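## Task

Pull the black key fob out of the little wooden box's drawer and set it directly on the empty table surface, touching nothing but the table. Then close the drawer. The box must stay roughly where it was, turned the same way, and the second item must remain inside the drawer.

## Robot and tools

Robot: two arms, left_arm and right_arm, each with a two-finger gripper. Each arm's base sits on a tilted plate, and both plates hang from one metal frame behind them. A plate and its half of the frame count as part of that arm for the too-close check. Calibrated bases: left_arm (+0.048, +0.320, +0.317) m, quat_wxyz (+0.957, -0.123, +0.264, +0.004); right_arm (+0.034, -0.209, +0.317) m, quat_wxyz (+0.957, +0.118, +0.266, +0.011).

Frame: one scene frame for everything. Origin at table-top height, halfway between the nominal bases; +z up, +x out across the table, +y toward left_arm. Arm names do not match left/right in the pictures. Fingers point along the gripper's own +z and open and close along its own y. end_effector_position is the point between the finger pads, just under 1 cm behind the tips. Reported pose can be off by a few cm, more at long reach.

Row format (used by every motion tool): one flat list of 16 numbers covering both arms, even if only one moves: left_arm x, y, z (metres), qw, qx, qy, qz (unit quaternion, w first), opening; then the same eight for right_arm. This is an absolute target pose in the scene frame, not an offset. Opening runs from -1 (closed, 0 mm gap) to +1 (fully open, about 87 mm); 0.5 is about 69 mm, 0 about 43 mm, -0.5 about 18 mm. To keep an arm still, resend its last reported pose and wanted opening; to keep orientation, resend the same quaternion you chose rather than the drifted reported one.

execute_actions: {"actions": []} just reports state with pictures. {"actions": [{"rows": [[16 numbers], ...], "steps": n}]} plays up to 15 rows, one per 1/30 s step (n at most 15, at least 5, default 15); the last row repeats if rows run out. {"actions": [{"steps": n}]} waits n steps (max 300) counted from the previous result. Refused, with nothing sent, if any target lies more than 0.6 m from that arm's last reported position along any gripper axis. Optional "cameras": list of names, ["all"] or []. The result arrives 5 steps before the action finishes.

move: "target" is one 16-number row or a list of up to 15 rows; each gripper travels a straight line toward its pose, shorter rotation direction, all arms finishing together, at least 0.5 s and cut off at 10 s total. "speed" in m/s, 0.002 to 0.5 (default 0.25; rotation up to twice that in rad/s), one value or one per row. "blend" in metres rounds corners at intermediate rows (default 0). "blocking": false returns about 0.5 s after start while motion continues. Openings of the first row are sent at the start; openings of later rows are applied on arrival, with all arms pausing while fingers move. The path does not avoid obstacles or the other arm, and faster moves lag, stray and hit harder. The result adds a move: line: done (within 10 mm and 2 degrees), off_target, moving, held (a check blocked steps or the clearance check stopped the move) or fault, plus limits such as paced (pose clipped) or held. done does not mean no contact.



Cameras: cam_high, cam_low, cam_left_wrist, cam_right_wrist, each 672x504. Wrist images may lag while the arm moves.

Result lines: per arm end_effector_position, end_effector_quat_wxyz, grip_measured (on the opening scale, can be about 0.04 off), Joint positions (last value is grip, 0 closed to 1 open), Joint velocities ("within noise" when still), joint torques (include gravity; joints 1 to 3 wrap at ±28 N m), Hand target (pose the controller is now driving toward), Time used, and warnings like MOTOR HOT or OVER-TEMPERATURE FAULT.

Control behaviour: every step the command is clipped to within 100 mm and 20 degrees of the measured pose, so far targets need more than one action. Friction and gravity can leave the gripper low, short or tilted; small moves may not happen or go sideways. Check pose after each motion and correct tilt. To grip, command an opening about 0.04 below grip_measured at first contact; lower presses harder (up to roughly 20 N per pad).

Avoid: dropping or releasing moving objects, fast impacts, hard presses, pushing the box out of place or rotating it, knocking the other item out, anything leaving the table, the arms or grippers colliding, paths passing close to an arm's own base (go around it), straining toward unreachable poses or holding an outstretched arm (motors overheat; at 90 °C the arm folds and stops). Occasional random tugs may disturb held or loose objects.

Each tool is called after ">>>" in YAML: its name, and indented under it one key for each argument.

## Session

>>> execute_actions:
  actions: []
  cameras: ["all"]

Scene clock: 0.00 s of 6000.00 s.
left_arm: end_effector_position=(+0.0998, +0.1270, +0.2928) grip_measured=+1.000 end_effector_quat_wxyz=(-0.035, +0.687, +0.534, -0.491) | right_arm: end_effector_position=(+0.4542, -0.2631, +0.1802) grip_measured=+1.000 end_effector_quat_wxyz=(+0.210, +0.029, +0.971, -0.113)
Joint positions: left_arm=[-0.98 1.552 0.577 -0.527 0.448 0.878 1] | right_arm=[0.037 1.58 0.906 0.109 0.457 -0.116 1]
Joint velocities: within noise
Joint torques (N m): no reading
Motor temperatures (°C): left_arm=[26 35 37 31 25 28 24] | right_arm=[25 31 31 31 29 29 29]
Heat: left arm: 37 °C; right arm: 31 °C.
Hand target: left_arm +0.1015, +0.1262, +0.2930; -0.032, +0.687, +0.535, -0.491 | right_arm +0.4606, -0.2645, +0.1858; +0.220, +0.033, +0.968, -0.113

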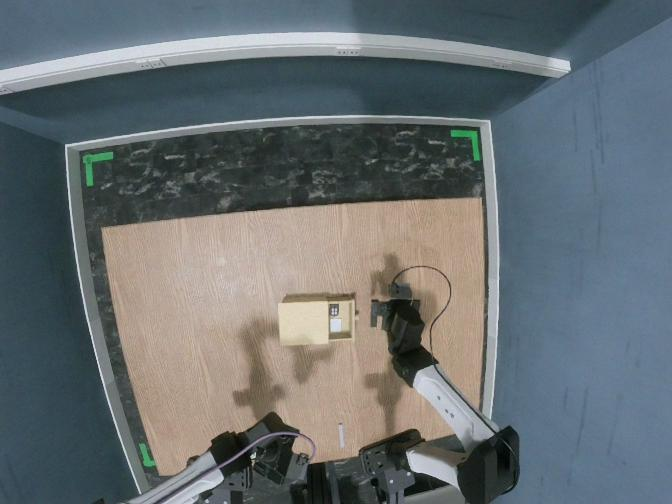

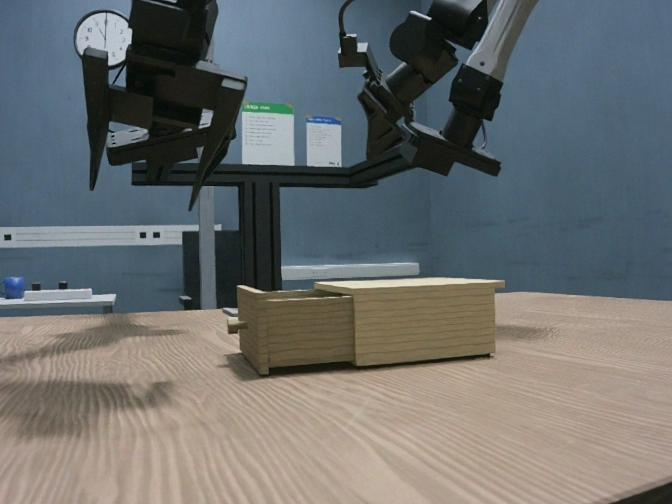

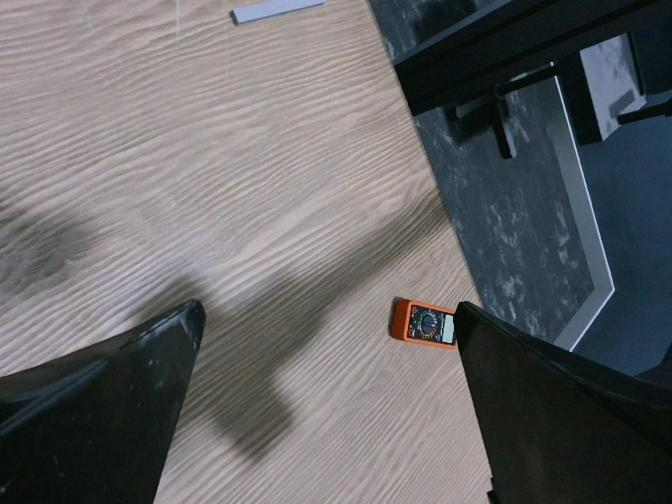

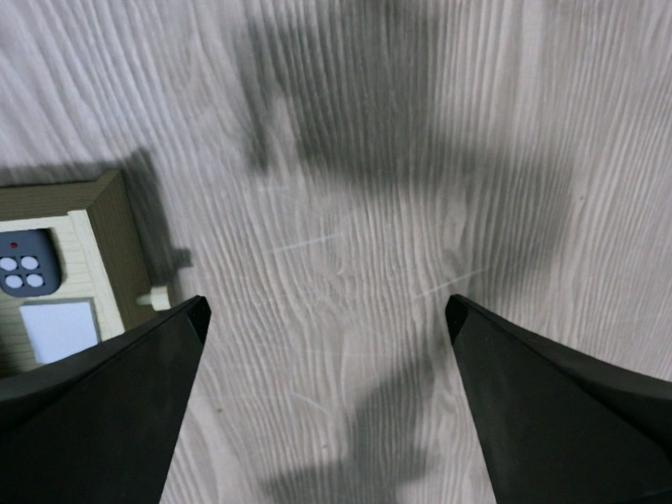

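>>> zoom_image:
  camera: "cam_right_wrist"
  region: [0, 160, 220, 400]

>>> zoom_image:
  camera: "cam_high"
  region: [260, 270, 420, 370]

>>> zoom_image:
  camera: "cam_low"
  region: [200, 250, 520, 400]

Scaled by 2.100 from the camera's 672x504 image, which has a finer 960x720 frame.

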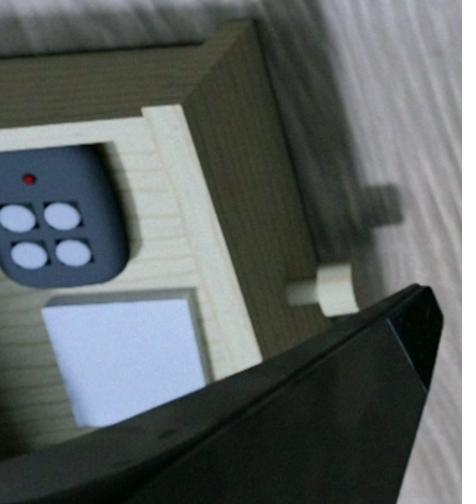

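Scaled by 3.150 from the camera's 672x504 image, which has a finer 960x720 frame.

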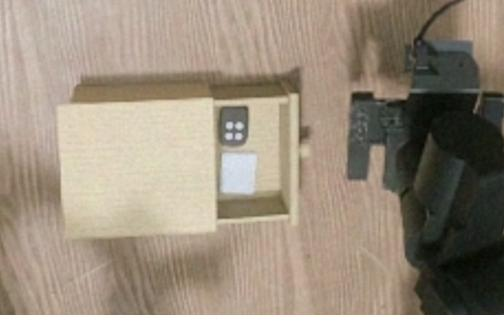

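Scaled by 1.575 from the camera's 672x504 image, which has a finer 960x720 frame.

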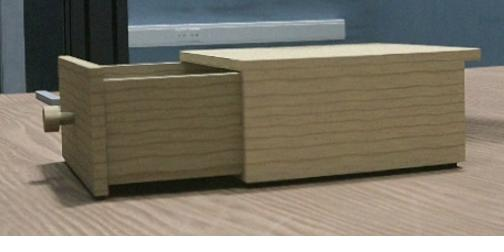

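>>> move:
  target: [0.0998, 0.1270, 0.2928, -0.035, 0.687, 0.534, -0.491, 1, 0.43, -0.115, 0.15, 0.0892, 0.0101, 0.9876, 0.1281, 0.2]
  speed: 0.3

Scene clock: 6.70 s of 6000.00 s.
left_arm: end_effector_position=(+0.0998, +0.1270, +0.2928) grip_measured=+1.000 end_effector_quat_wxyz=(-0.035, +0.687, +0.534, -0.491) | right_arm: end_effector_position=(+0.4293, -0.1225, +0.1516) grip_measured=+0.200 end_effector_quat_wxyz=(+0.095, +0.011, +0.988, +0.119)
Joint positions: left_arm=[-0.98 1.552 0.577 -0.527 0.448 0.878 1] | right_arm=[0.178 1.78 1.082 -0.151 0.104 0.092 0.6]
Joint velocities: within noise
Joint torques (N m): left_arm=[-3.21 -4.11 3.84 0.45 0.54 0.19] | right_arm=[4.4 -6.69 6.68 0.48 -0.24 -0.05]
Motor temperatures (°C): left_arm=[26 36 38 31 25 28 24] | right_arm=[25 32 32 31 29 29 29]
Heat: left arm: 38 °C; right arm: 32 °C.
Hand target: left_arm +0.0999, +0.1270, +0.2928; -0.035, +0.687, +0.534, -0.491 | right_arm +0.4299, -0.1150, +0.1501; +0.089, +0.010, +0.988, +0.128
Off the commanded pose: left_arm 0.000 m, 0 deg | right_arm 0.008 m, 1 deg.
Kept back: nothing.
move: done
camera_calibration:
cam_right_wrist: T_world_to_cam=[[0.0217707, -0.971535, -0.235894, -0.0944], [-0.772759, -0.166057, 0.612592, 0.238224], [-0.634327, 0.168953, -0.754377, 0.543786], [0, 0, 0, 1]] pos_world=[0.531082, -0.144028, 0.242017]

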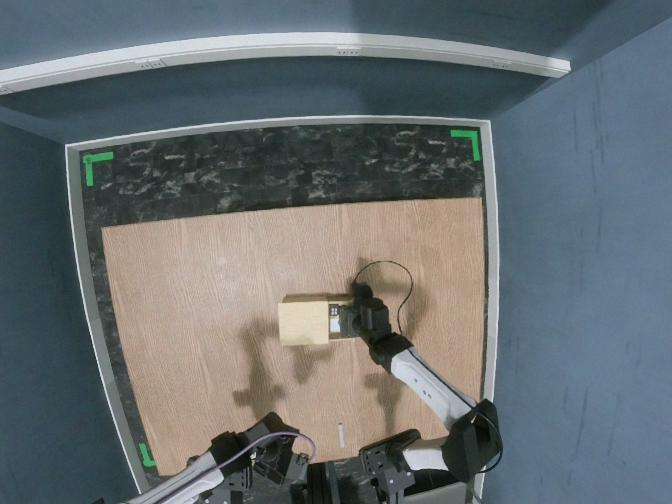

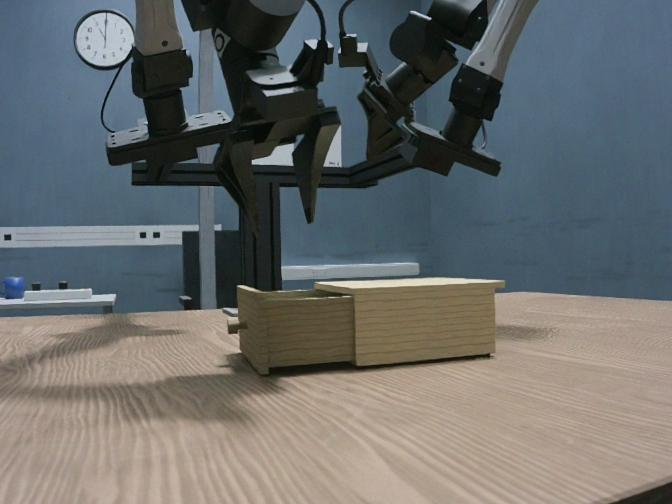

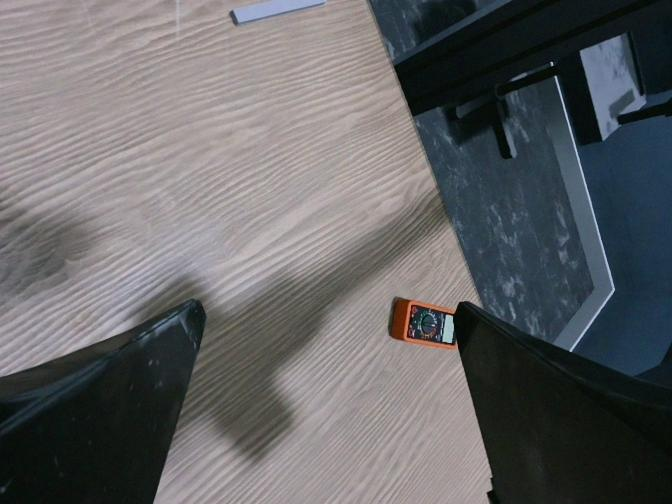

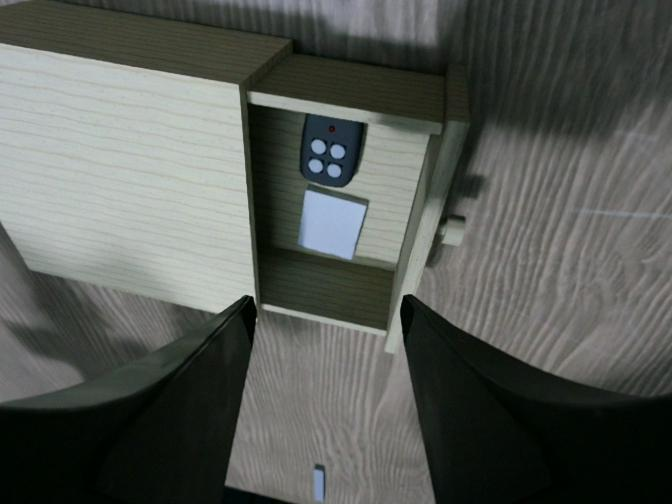

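>>> zoom_image:
  camera: "cam_right_wrist"
  region: [230, 40, 490, 360]

Scaled by 1.575 from the camera's 672x504 image, which has a finer 960x720 frame.

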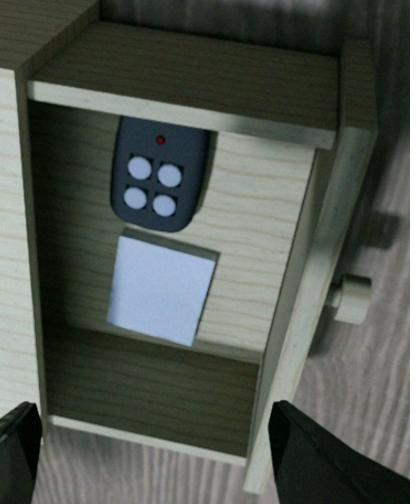

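>>> zoom_image:
  camera: "cam_low"
  region: [180, 80, 380, 300]

>>> zoom_image:
  camera: "cam_right_wrist"
  region: [180, 280, 480, 504]

Scaled by 2.291 from the camera's 672x504 image, which has a finer 960x720 frame.

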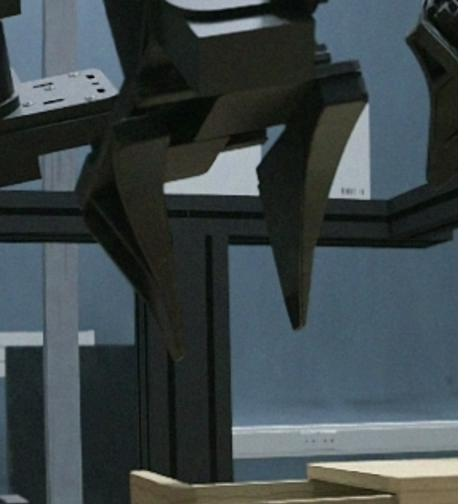

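Scaled by 1.680 from the camera's 672x504 image, which has a finer 960x720 frame.

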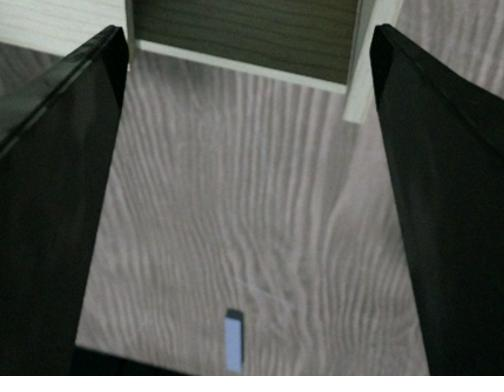

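>>> move:
  target:
    - [0.0998, 0.1270, 0.2928, -0.035, 0.687, 0.534, -0.491, 1, 0.40, -0.122, 0.11, 0.0872, 0.0217, 0.996, -0.0019, -1]
    - [0.0998, 0.1270, 0.2928, -0.035, 0.687, 0.534, -0.491, 1, 0.40, -0.122, 0.048, 0.0872, 0.0217, 0.996, -0.0019, -1]
  speed: [0.25, 0.12]
  blend: [0.01, 0]
  cameras: ["cam_low", "cam_right_wrist"]

Scene clock: 11.27 s of 6000.00 s.
left_arm: end_effector_position=(+0.0998, +0.1270, +0.2928) grip_measured=+1.000 end_effector_quat_wxyz=(-0.035, +0.687, +0.534, -0.491) | right_arm: end_effector_position=(+0.3965, -0.1198, +0.0538) grip_measured=-0.973 end_effector_quat_wxyz=(+0.083, +0.021, +0.996, +0.000)
Joint positions: left_arm=[-0.98 1.552 0.577 -0.527 0.448 0.878 1] | right_arm=[0.219 2.112 1.085 0.122 0.367 0.136 0.013]
Joint velocities: within noise
Joint torques (N m): left_arm=[-3.21 -4.08 3.82 0.42 0.54 0.18] | right_arm=[3.3 -6.78 4.1 0.66 0.02 -0.26]
Motor temperatures (°C): left_arm=[26 36 38 31 25 28 24] | right_arm=[26 33 32 31 29 29 29]
Heat: left arm: 38 °C; right arm: 33 °C.
Hand target: left_arm +0.0999, +0.1270, +0.2928; -0.035, +0.687, +0.534, -0.491 | right_arm +0.4000, -0.1221, +0.0482; +0.087, +0.022, +0.996, -0.002
Off the commanded pose: left_arm 0.000 m, 0 deg | right_arm 0.007 m, 1 deg.
Kept back: nothing.
move: done
camera_calibration:
cam_right_wrist: T_world_to_cam=[[-0.0210086, -0.999778, -0.00172703, -0.113141], [-0.757105, 0.014781, 0.653126, 0.28651], [-0.652956, 0.0150288, -0.757247, 0.437872], [0, 0, 0, 1]] pos_world=[0.500452, -0.123931, 0.144255]
Images, in order (width x height): cam_low 672x504, cam_right_wrist 672x504.

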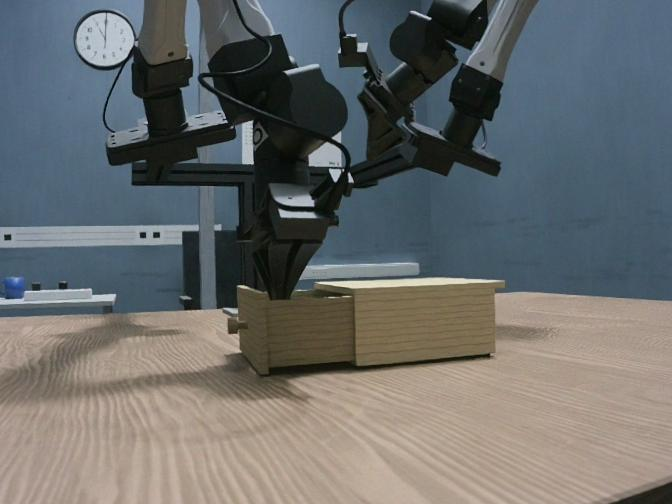

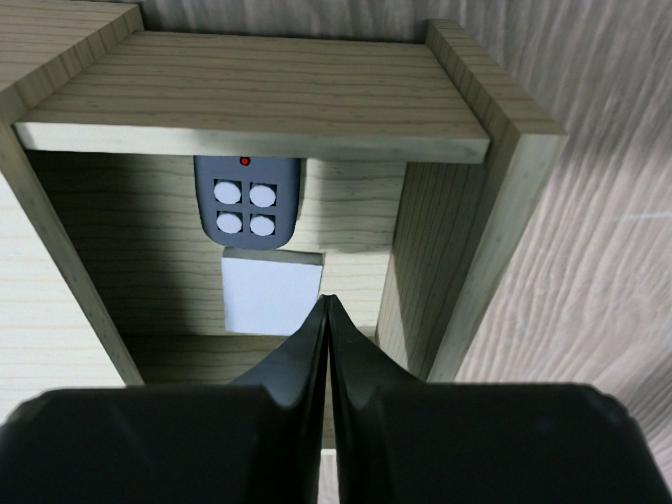

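>>> move:
  target: [0.0998, 0.1270, 0.2928, -0.035, 0.687, 0.534, -0.491, 1, 0.402, -0.172, 0.046, 0.0872, 0.0217, 0.996, -0.0019, -1]
  speed: 0.06
  cameras: ["cam_low", "cam_right_wrist", "cam_high"]

Scene clock: 12.70 s of 6000.00 s.
left_arm: end_effector_position=(+0.0998, +0.1270, +0.2928) grip_measured=+1.000 end_effector_quat_wxyz=(-0.035, +0.687, +0.534, -0.491) | right_arm: end_effector_position=(+0.3947, -0.1491, +0.0405) grip_measured=-0.973 end_effector_quat_wxyz=(+0.076, +0.020, +0.997, +0.026)
Joint positions: left_arm=[-0.98 1.552 0.577 -0.527 0.448 0.878 1] | right_arm=[0.111 2.112 1.066 0.157 0.248 0.054 0.013]
Joint velocities: within noise
Joint torques (N m): left_arm=[-3.22 -4.08 3.85 0.43 0.54 0.18] | right_arm=[0.87 -10.71 1.4 0.49 0.35 -0.49]
Motor temperatures (°C): left_arm=[26 36 38 31 25 28 24] | right_arm=[26 33 32 31 29 29 29]
Heat: left arm: 38 °C; right arm: 33 °C.
Hand target: left_arm +0.0999, +0.1270, +0.2928; -0.035, +0.687, +0.534, -0.491 | right_arm +0.4016, -0.1715, +0.0458; +0.086, +0.022, +0.996, -0.002
Off the commanded pose: left_arm 0.000 m, 0 deg | right_arm 0.025 m, 3 deg.
Kept back: nothing.
move: off_target (right_arm)
camera_calibration:
cam_right_wrist: T_world_to_cam=[[-0.0161077, -0.998475, -0.0528113, -0.142193], [-0.748575, -0.0229728, 0.662652, 0.284881], [-0.662855, 0.050207, -0.747063, 0.435837], [0, 0, 0, 1]] pos_world=[0.499861, -0.157314, 0.129312]
Images, in order (width x height): cam_high 672x504, cam_low 672x504, cam_right_wrist 672x504.

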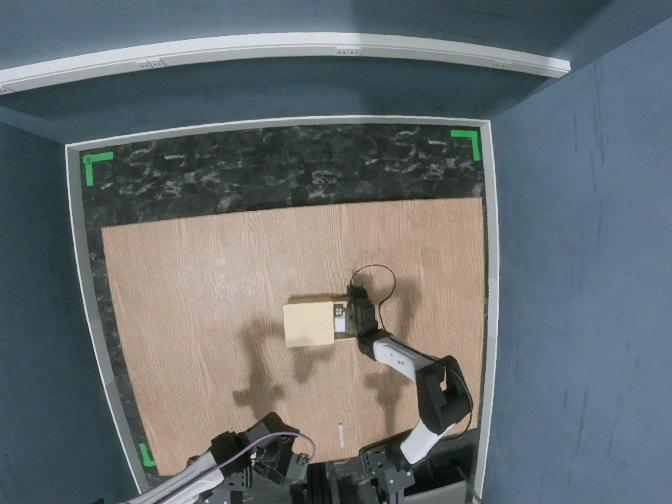

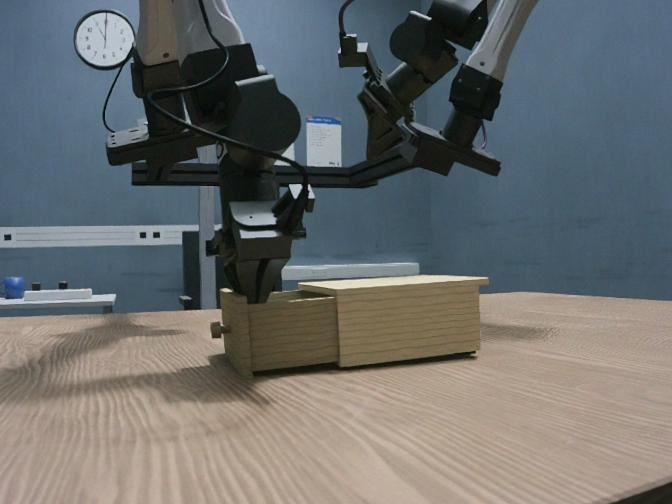

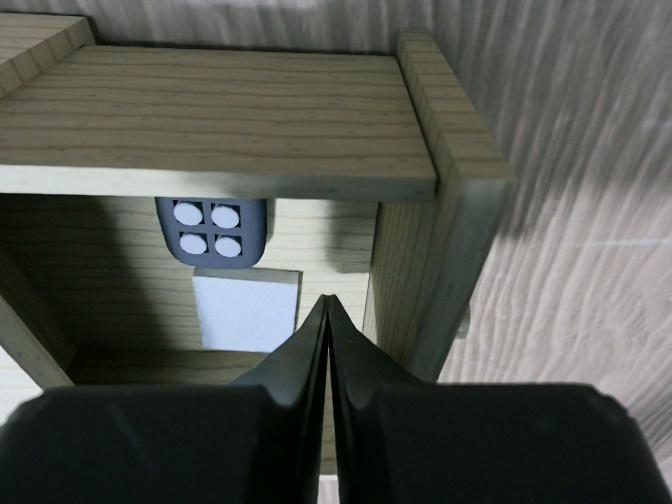

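>>> zoom_image:
  camera: "cam_low"
  region: [180, 180, 380, 390]

>>> zoom_image:
  camera: "cam_high"
  region: [270, 280, 400, 360]

>>> zoom_image:
  camera: "cam_right_wrist"
  region: [100, 150, 500, 504]

Scaled by 2.400 from the camera's 672x504 image, which has a finer 960x720 frame.

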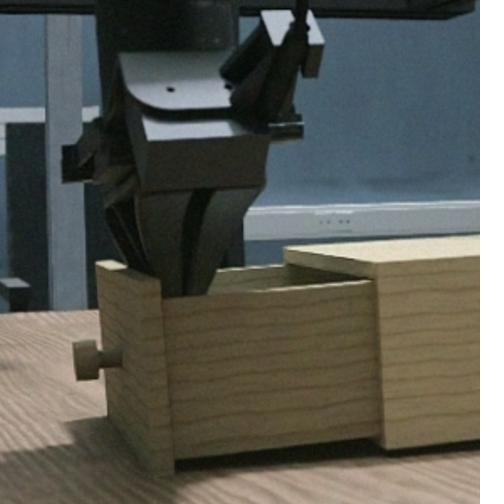

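Scaled by 3.877 from the camera's 672x504 image, which has a finer 960x720 frame.

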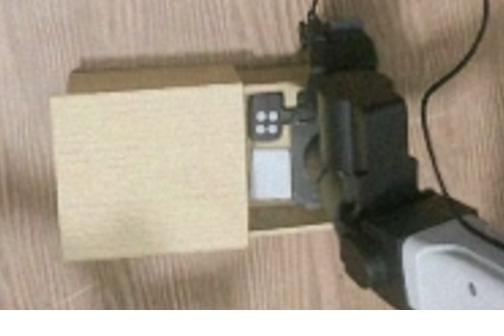

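Scaled by 1.260 from the camera's 672x504 image, which has a finer 960x720 frame.

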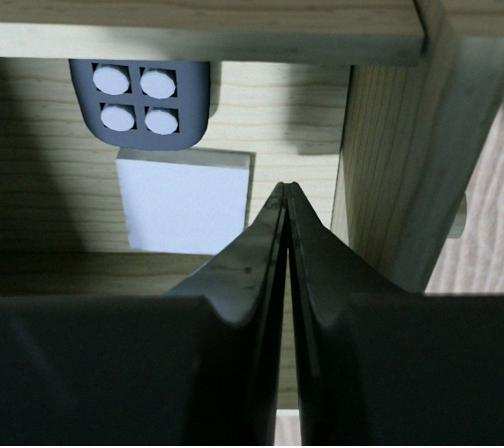

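>>> move:
  target:
    - [0.0998, 0.1270, 0.2928, -0.035, 0.687, 0.534, -0.491, 1, 0.405, -0.145, 0.085, 0.0873, -0.0066, 0.9812, 0.1722, -1]
    - [0.0998, 0.1270, 0.2928, -0.035, 0.687, 0.534, -0.491, 1, 0.432, -0.096, 0.06, 0.0873, -0.0066, 0.9812, 0.1722, -1]
  speed: 0.2
  blend: [0.02, 0]
  cameras: ["cam_low", "cam_right_wrist", "cam_high"]

>>> zoom_image:
  camera: "cam_right_wrist"
  region: [100, 50, 500, 400]

>>> zoom_image:
  camera: "cam_low"
  region: [180, 180, 380, 390]

Scene clock: 20.47 s of 6000.00 s.
left_arm: end_effector_position=(+0.0998, +0.1270, +0.2928) grip_measured=+1.000 end_effector_quat_wxyz=(-0.035, +0.687, +0.534, -0.491) | right_arm: end_effector_position=(+0.4332, -0.0968, +0.0650) grip_measured=-0.973 end_effector_quat_wxyz=(+0.094, -0.011, +0.980, +0.176)
Joint positions: left_arm=[-0.98 1.552 0.577 -0.527 0.448 0.878 1] | right_arm=[0.12 2.099 1.188 0.062 -0.053 0.017 0.013]
Joint velocities: within noise
Joint torques (N m): left_arm=[-3.23 -4.1 3.79 0.43 0.54 0.19] | right_arm=[4.16 -7.38 5.11 0.47 -0.13 -0.11]
Motor temperatures (°C): left_arm=[26 37 38 31 25 28 24] | right_arm=[26 35 32 31 28 29 29]
Heat: left arm: 38 °C; right arm: 35 °C.
Hand target: left_arm +0.0999, +0.1270, +0.2928; -0.035, +0.687, +0.534, -0.491 | right_arm +0.4320, -0.0960, +0.0601; +0.088, -0.007, +0.981, +0.172
Off the commanded pose: left_arm 0.000 m, 0 deg | right_arm 0.005 m, 1 deg.
Kept back: nothing.
move: done
camera_calibration:
cam_right_wrist: T_world_to_cam=[[0.0748405, -0.936991, -0.341242, -0.102724], [-0.764549, -0.273612, 0.583611, 0.286415], [-0.640206, 0.217218, -0.736853, 0.482717], [0, 0, 0, 1]] pos_world=[0.535705, -0.12274, 0.153483]
Images, in order (width x height): cam_high 672x504, cam_low 672x504, cam_right_wrist 672x504.

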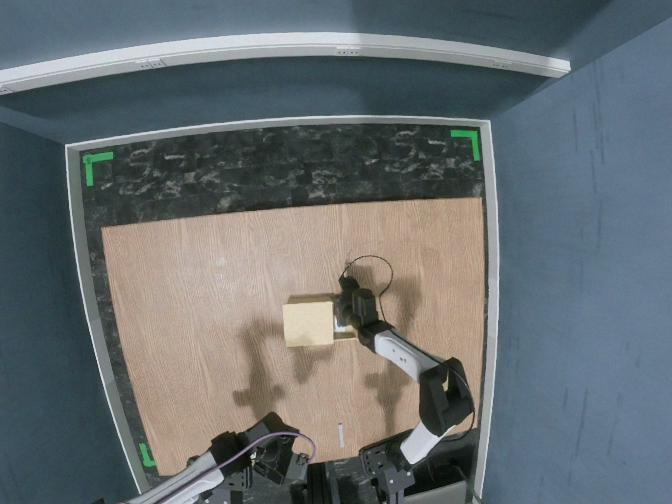

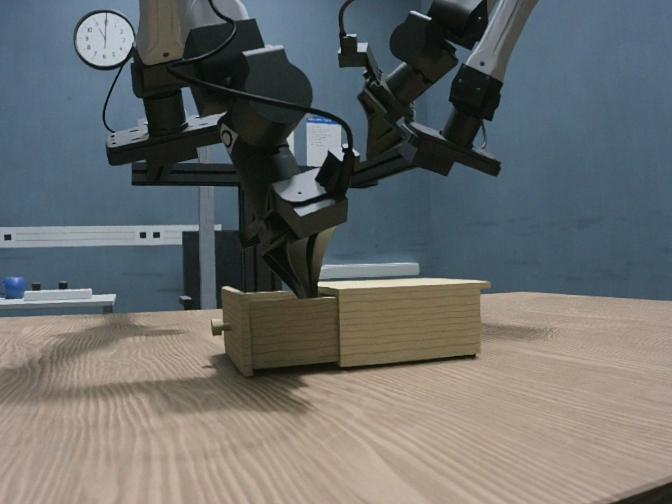

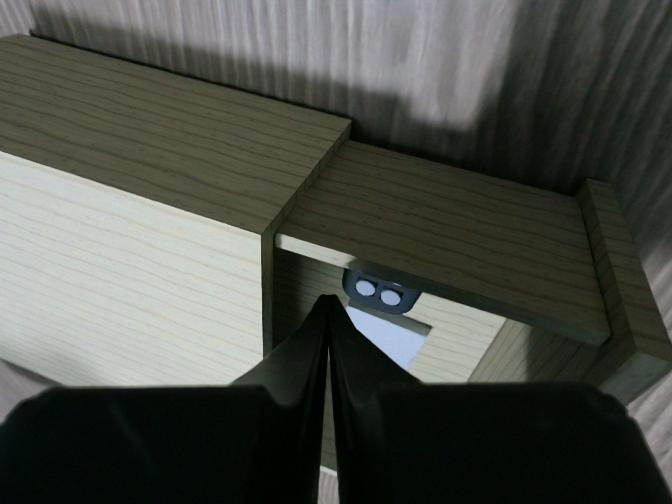

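Scaled by 1.260 from the camera's 672x504 image, which has a finer 960x720 frame.

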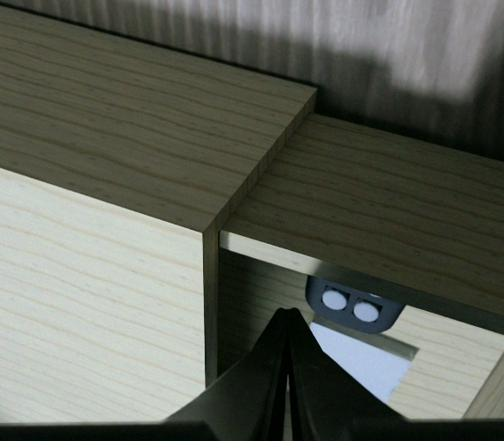

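Scaled by 2.400 from the camera's 672x504 image, which has a finer 960x720 frame.

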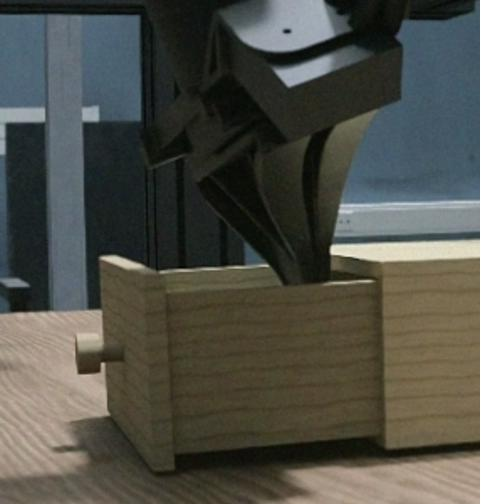

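>>> move:
  target:
    - [0.0998, 0.1270, 0.2928, -0.035, 0.687, 0.534, -0.491, 1, 0.427, -0.086, 0.055, 0.0873, -0.0066, 0.9812, 0.1722, -1]
    - [0.0998, 0.1270, 0.2928, -0.035, 0.687, 0.534, -0.491, 1, 0.427, -0.086, 0.029, 0.0873, -0.0066, 0.9812, 0.1722, -1]
    - [0.0998, 0.1270, 0.2928, -0.035, 0.687, 0.534, -0.491, 1, 0.427, -0.114, 0.029, 0.0873, -0.0066, 0.9812, 0.1722, -1]
  speed: [0.15, 0.08, 0.08]
  cameras: ["cam_low", "cam_right_wrist", "cam_high"]

>>> zoom_image:
  camera: "cam_right_wrist"
  region: [100, 50, 500, 400]

>>> zoom_image:
  camera: "cam_low"
  region: [180, 180, 380, 390]

Scene clock: 22.77 s of 6000.00 s.
left_arm: end_effector_position=(+0.0998, +0.1270, +0.2928) grip_measured=+1.000 end_effector_quat_wxyz=(-0.035, +0.687, +0.534, -0.491) | right_arm: end_effector_position=(+0.4210, -0.1080, +0.0288) grip_measured=-0.973 end_effector_quat_wxyz=(+0.077, -0.005, +0.982, +0.174)
Joint positions: left_arm=[-0.98 1.552 0.577 -0.527 0.448 0.878 1] | right_arm=[0.07 2.207 1.223 0.102 -0.079 -0.007 0.013]
Joint velocities: within noise
Joint torques (N m): left_arm=[-3.22 -4.08 3.86 0.43 0.55 0.2] | right_arm=[2.48 -9.35 2.84 0.62 -0.3 -0.35]
Motor temperatures (°C): left_arm=[26 37 39 30 25 28 24] | right_arm=[26 35 32 31 28 29 29]
Heat: left arm: 39 °C; right arm: 35 °C.
Hand target: left_arm +0.0999, +0.1270, +0.2928; -0.035, +0.687, +0.534, -0.491 | right_arm +0.4270, -0.1141, +0.0290; +0.087, -0.007, +0.981, +0.172
Off the commanded pose: left_arm 0.000 m, 0 deg | right_arm 0.008 m, 1 deg.
Kept back: nothing.
move: done
camera_calibration:
cam_right_wrist: T_world_to_cam=[[0.0581932, -0.938979, -0.339016, -0.117942], [-0.745242, -0.266817, 0.611083, 0.287071], [-0.66425, 0.217088, -0.715294, 0.460143], [0, 0, 0, 1]] pos_world=[0.526451, -0.134042, 0.113728]
Images, in order (width x height): cam_high 672x504, cam_low 672x504, cam_right_wrist 672x504.

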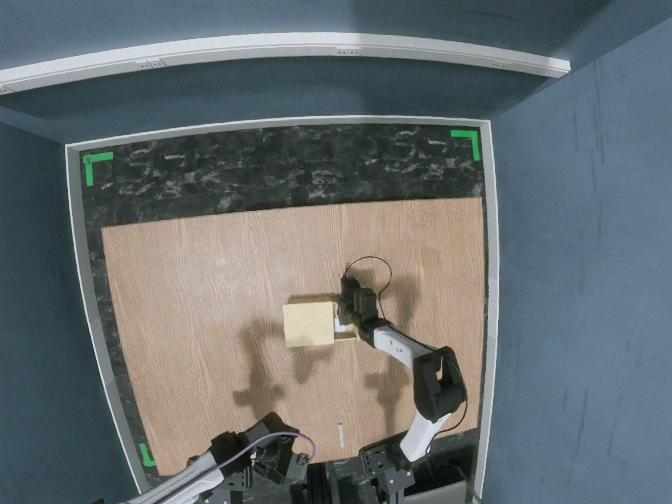

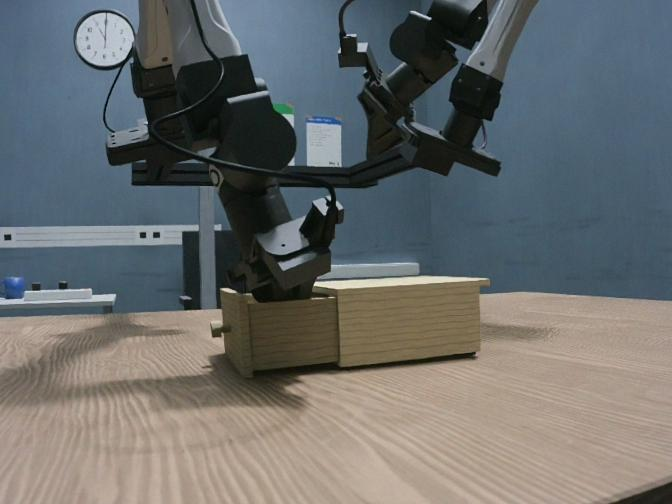

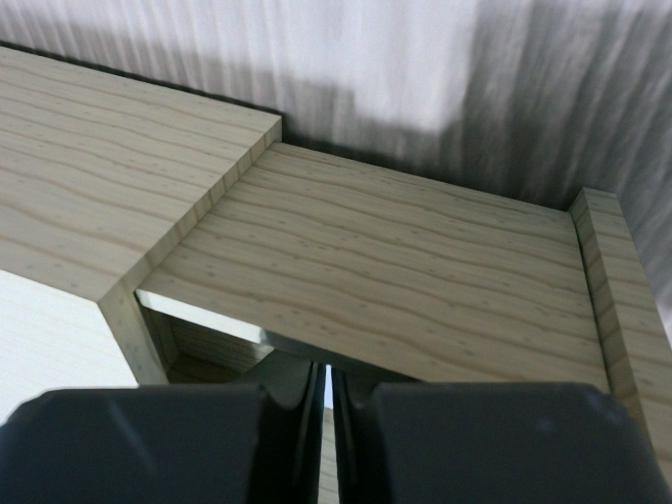

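Scaled by 1.260 from the camera's 672x504 image, which has a finer 960x720 frame.

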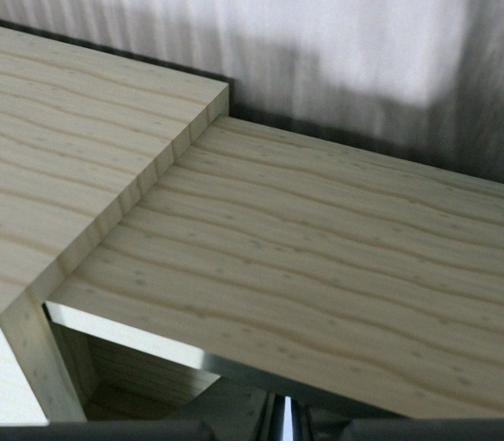

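Scaled by 2.400 from the camera's 672x504 image, which has a finer 960x720 frame.

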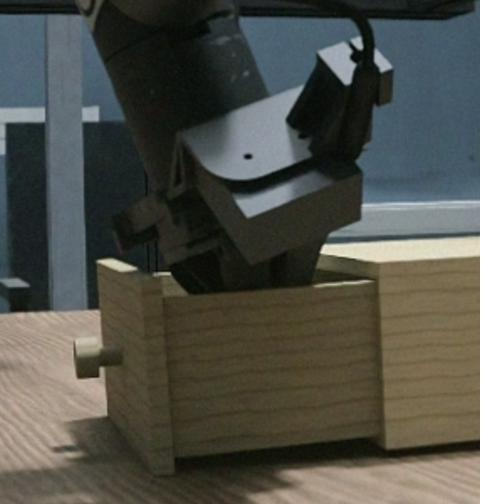

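>>> move:
  target:
    - [0.0998, 0.1270, 0.2928, -0.035, 0.687, 0.534, -0.491, 1, 0.425, -0.116, 0.06, 0.0873, -0.0066, 0.9812, 0.1722, -1]
    - [0.0998, 0.1270, 0.2928, -0.035, 0.687, 0.534, -0.491, 1, 0.422, -0.121, 0.09, 0.0875, 0.0049, 0.9952, 0.0426, -1]
  speed: 0.2
  blend: [0.015, 0]
  cameras: ["cam_low", "cam_right_wrist", "cam_high"]

>>> zoom_image:
  camera: "cam_right_wrist"
  region: [100, 50, 500, 400]

>>> zoom_image:
  camera: "cam_high"
  region: [270, 280, 400, 360]

Scene clock: 24.53 s of 6000.00 s.
left_arm: end_effector_position=(+0.0998, +0.1270, +0.2928) grip_measured=+1.000 end_effector_quat_wxyz=(-0.035, +0.687, +0.534, -0.491) | right_arm: end_effector_position=(+0.4106, -0.1204, +0.0755) grip_measured=-0.973 end_effector_quat_wxyz=(+0.071, -0.001, +0.996, +0.044)
Joint positions: left_arm=[-0.98 1.552 0.577 -0.527 0.448 0.878 1] | right_arm=[0.193 2.041 1.128 -0.002 0.258 0.083 0.013]
Joint velocities: within noise
Joint torques (N m): left_arm=[-3.21 -4.08 3.86 0.43 0.53 0.18] | right_arm=[5.05 -11.89 3.23 0.38 0.06 -0.02]
Motor temperatures (°C): left_arm=[27 37 39 30 25 28 24] | right_arm=[26 35 32 31 28 29 29]
Heat: left arm: 39 °C; right arm: 35 °C.
Hand target: left_arm +0.0999, +0.1270, +0.2928; -0.035, +0.687, +0.534, -0.491 | right_arm +0.4218, -0.1210, +0.0894; +0.087, +0.005, +0.995, +0.043
Off the commanded pose: left_arm 0.000 m, 0 deg | right_arm 0.018 m, 2 deg.
Kept back: nothing.
move: off_target (right_arm)
camera_calibration:
cam_right_wrist: T_world_to_cam=[[0.0291282, -0.995825, -0.0865138, -0.127084], [-0.740883, -0.0796089, 0.666899, 0.263977], [-0.671002, 0.0446711, -0.740109, 0.473193], [0, 0, 0, 1]] pos_world=[0.516791, -0.126676, 0.163174]
Images, in order (width x height): cam_high 672x504, cam_low 672x504, cam_right_wrist 672x504.

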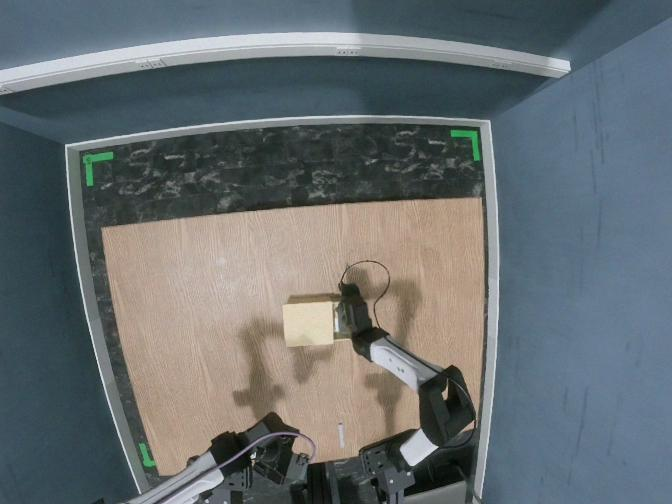

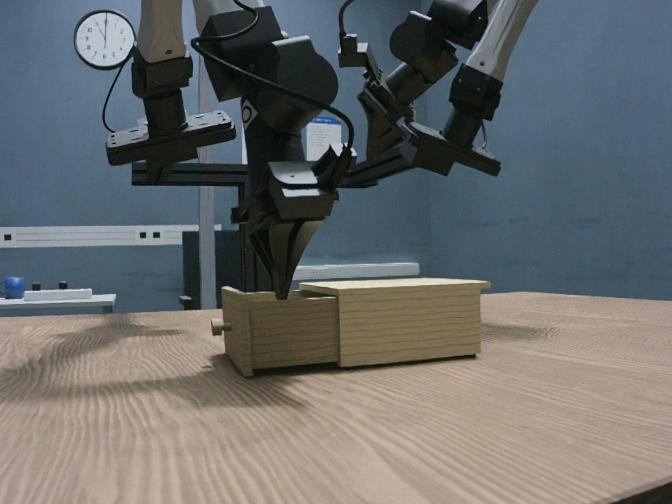

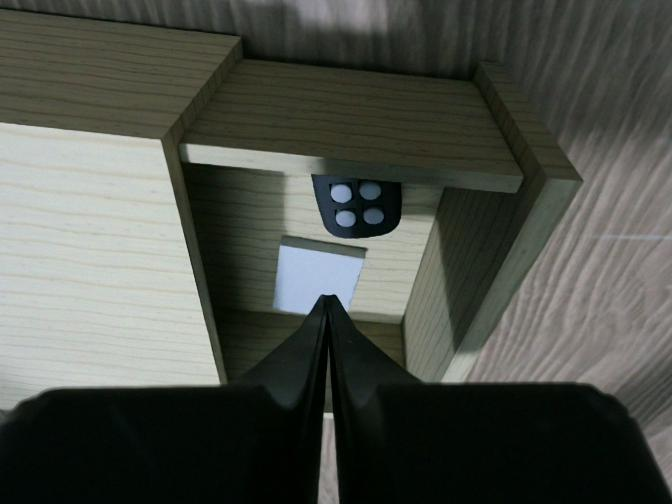

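Scaled by 1.260 from the camera's 672x504 image, which has a finer 960x720 frame.

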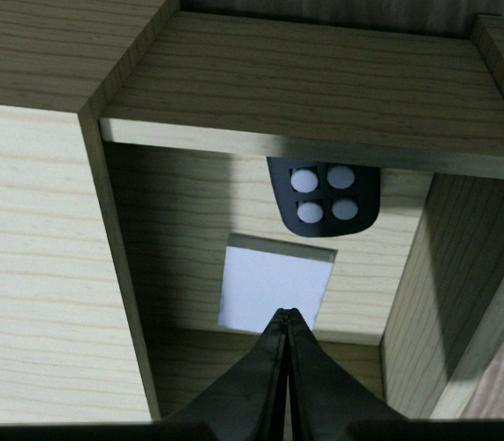

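Scaled by 3.877 from the camera's 672x504 image, which has a finer 960x720 frame.

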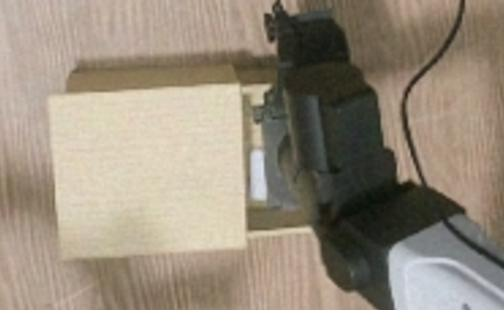

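>>> move:
  target:
    - [0.0998, 0.1270, 0.2928, -0.035, 0.687, 0.534, -0.491, 1, 0.425, -0.128, 0.075, 0.0696, -0.0696, 0.9952, 0.0049, 0.08]
    - [0.0998, 0.1270, 0.2928, -0.035, 0.687, 0.534, -0.491, 1, 0.425, -0.127, 0.02, 0.0696, -0.0696, 0.9952, 0.0049, 0.08]
  speed: [0.1, 0.08]
  cameras: ["cam_low", "cam_right_wrist", "cam_high"]

>>> zoom_image:
  camera: "cam_right_wrist"
  region: [100, 100, 500, 450]

>>> zoom_image:
  camera: "cam_low"
  region: [180, 180, 380, 390]

Scene clock: 27.67 s of 6000.00 s.
left_arm: end_effector_position=(+0.0998, +0.1270, +0.2928) grip_measured=+1.000 end_effector_quat_wxyz=(-0.035, +0.687, +0.534, -0.491) | right_arm: end_effector_position=(+0.4168, -0.1272, +0.0416) grip_measured=+0.078 end_effector_quat_wxyz=(+0.053, -0.069, +0.996, +0.004)
Joint positions: left_arm=[-0.98 1.552 0.577 -0.527 0.448 0.878 1] | right_arm=[0.19 2.19 1.268 -0.038 0.326 -0.045 0.539]
Joint velocities: within noise
Joint torques (N m): left_arm=[-3.22 -4.08 3.84 0.44 0.54 0.19] | right_arm=[2.8 -4.19 5.72 1.12 -0.12 -0.5]
Motor temperatures (°C): left_arm=[27 37 39 30 25 28 24] | right_arm=[26 36 32 31 28 29 29]
Heat: left arm: 39 °C; right arm: 36 °C.
Hand target: left_arm +0.0999, +0.1270, +0.2928; -0.035, +0.687, +0.534, -0.491 | right_arm +0.4237, -0.1277, +0.0219; +0.069, -0.070, +0.995, +0.004
Off the commanded pose: left_arm 0.000 m, 0 deg | right_arm 0.023 m, 2 deg.
Kept back: nothing.
move: off_target (right_arm)
camera_calibration:
cam_right_wrist: T_world_to_cam=[[0.157398, -0.987535, 0.0001633, -0.192967], [-0.706938, -0.112559, 0.698262, 0.271043], [-0.68954, -0.11002, -0.715842, 0.439659], [0, 0, 0, 1]] pos_world=[0.525145, -0.111682, 0.125499]
Images, in order (width x height): cam_high 672x504, cam_low 672x504, cam_right_wrist 672x504.

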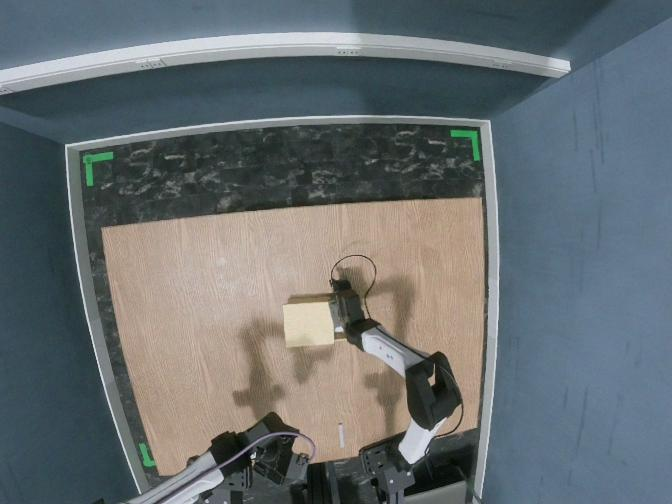

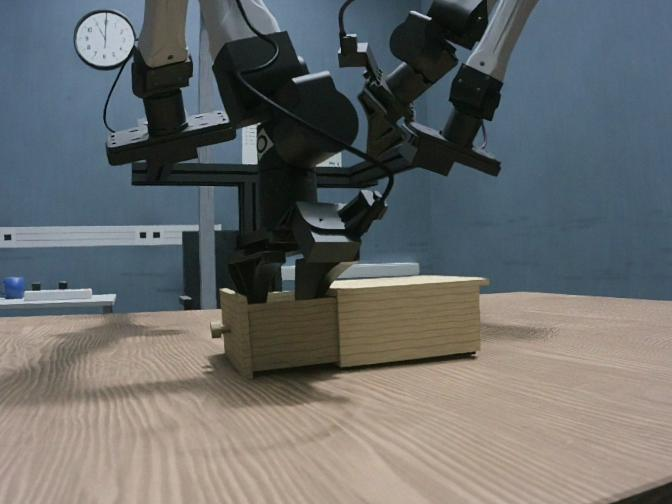

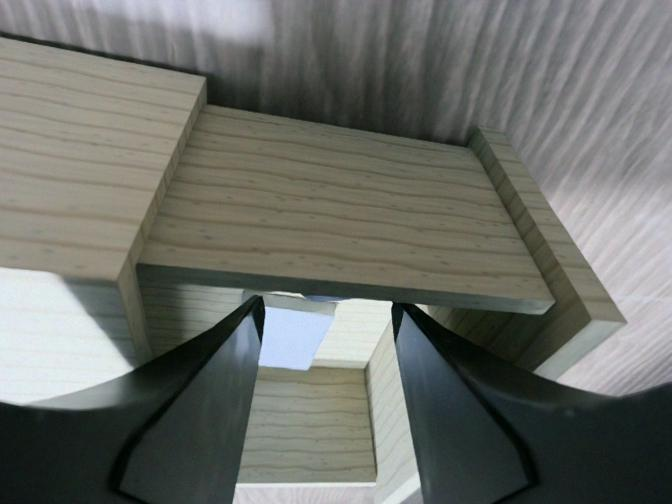

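Scaled by 1.260 from the camera's 672x504 image, which has a finer 960x720 frame.

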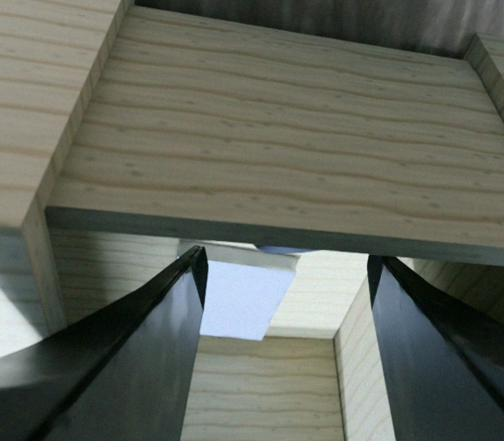

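Scaled by 2.400 from the camera's 672x504 image, which has a finer 960x720 frame.

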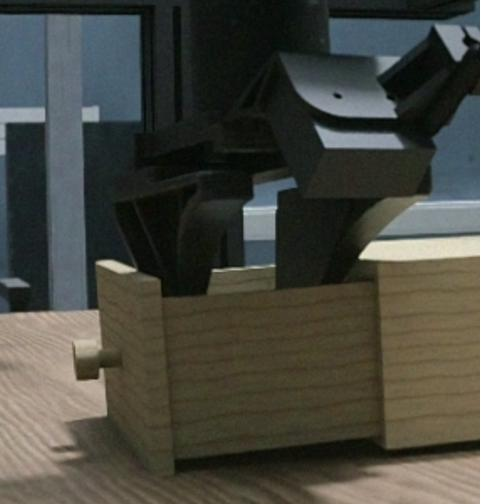

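>>> move:
  target: [0.0998, 0.1270, 0.2928, -0.035, 0.687, 0.534, -0.491, 1, 0.41, -0.1245, 0.056, 0.0698, 0.0, 0.9976, 0.0, 0.3]
  speed: 0.15
  cameras: ["cam_low", "cam_right_wrist"]

>>> zoom_image:
  camera: "cam_low"
  region: [180, 180, 380, 390]

Scene clock: 30.33 s of 6000.00 s.
left_arm: end_effector_position=(+0.0998, +0.1270, +0.2928) grip_measured=+1.000 end_effector_quat_wxyz=(-0.035, +0.687, +0.534, -0.491) | right_arm: end_effector_position=(+0.3946, -0.1287, +0.0406) grip_measured=+0.300 end_effector_quat_wxyz=(+0.047, -0.008, +0.999, -0.005)
Joint positions: left_arm=[-0.98 1.552 0.577 -0.527 0.448 0.878 1] | right_arm=[0.189 2.169 1.177 0.018 0.348 0.08 0.65]
Joint velocities: within noise
Joint torques (N m): left_arm=[-3.21 -4.08 3.81 0.42 0.53 0.19] | right_arm=[5.79 -12.23 2.21 0.4 0.04 -0.04]
Motor temperatures (°C): left_arm=[27 37 39 30 25 28 24] | right_arm=[26 36 32 31 28 29 29]
Heat: left arm: 39 °C; right arm: 36 °C.
Hand target: left_arm +0.0999, +0.1270, +0.2928; -0.035, +0.687, +0.534, -0.491 | right_arm +0.4098, -0.1245, +0.0555; +0.070, +0.000, +0.998, +0.000
Off the commanded pose: left_arm 0.000 m, 0 deg | right_arm 0.022 m, 3 deg.
Kept back: nothing.
move: off_target (right_arm)
camera_calibration:
cam_right_wrist: T_world_to_cam=[[0.0353839, -0.999322, 0.0102226, -0.144732], [-0.706669, -0.0177861, 0.707321, 0.267557], [-0.706659, -0.0322518, -0.706819, 0.439894], [0, 0, 0, 1]] pos_world=[0.50505, -0.125687, 0.123157]
Images, in order (width x height): cam_low 672x504, cam_right_wrist 672x504.

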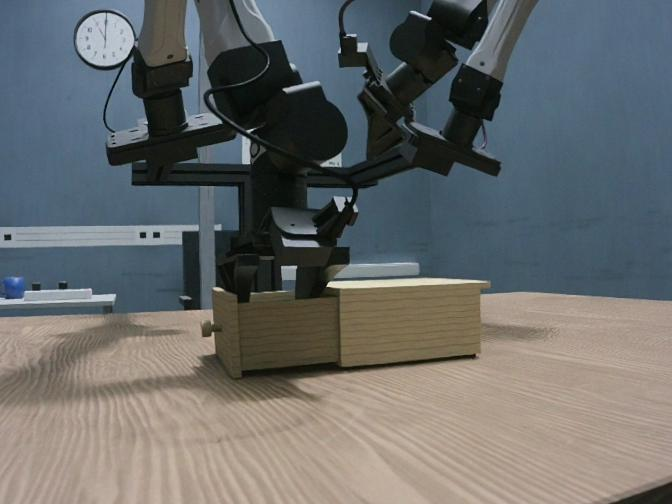

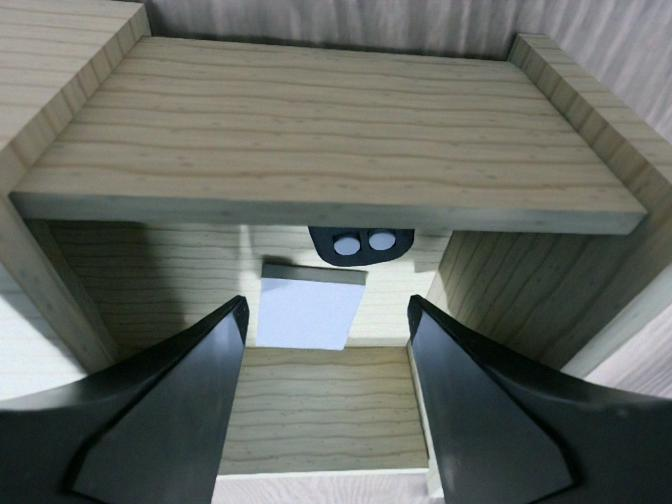

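Scaled by 2.400 from the camera's 672x504 image, which has a finer 960x720 frame.

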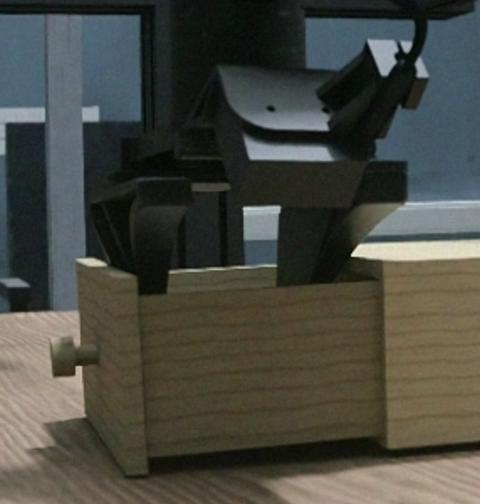

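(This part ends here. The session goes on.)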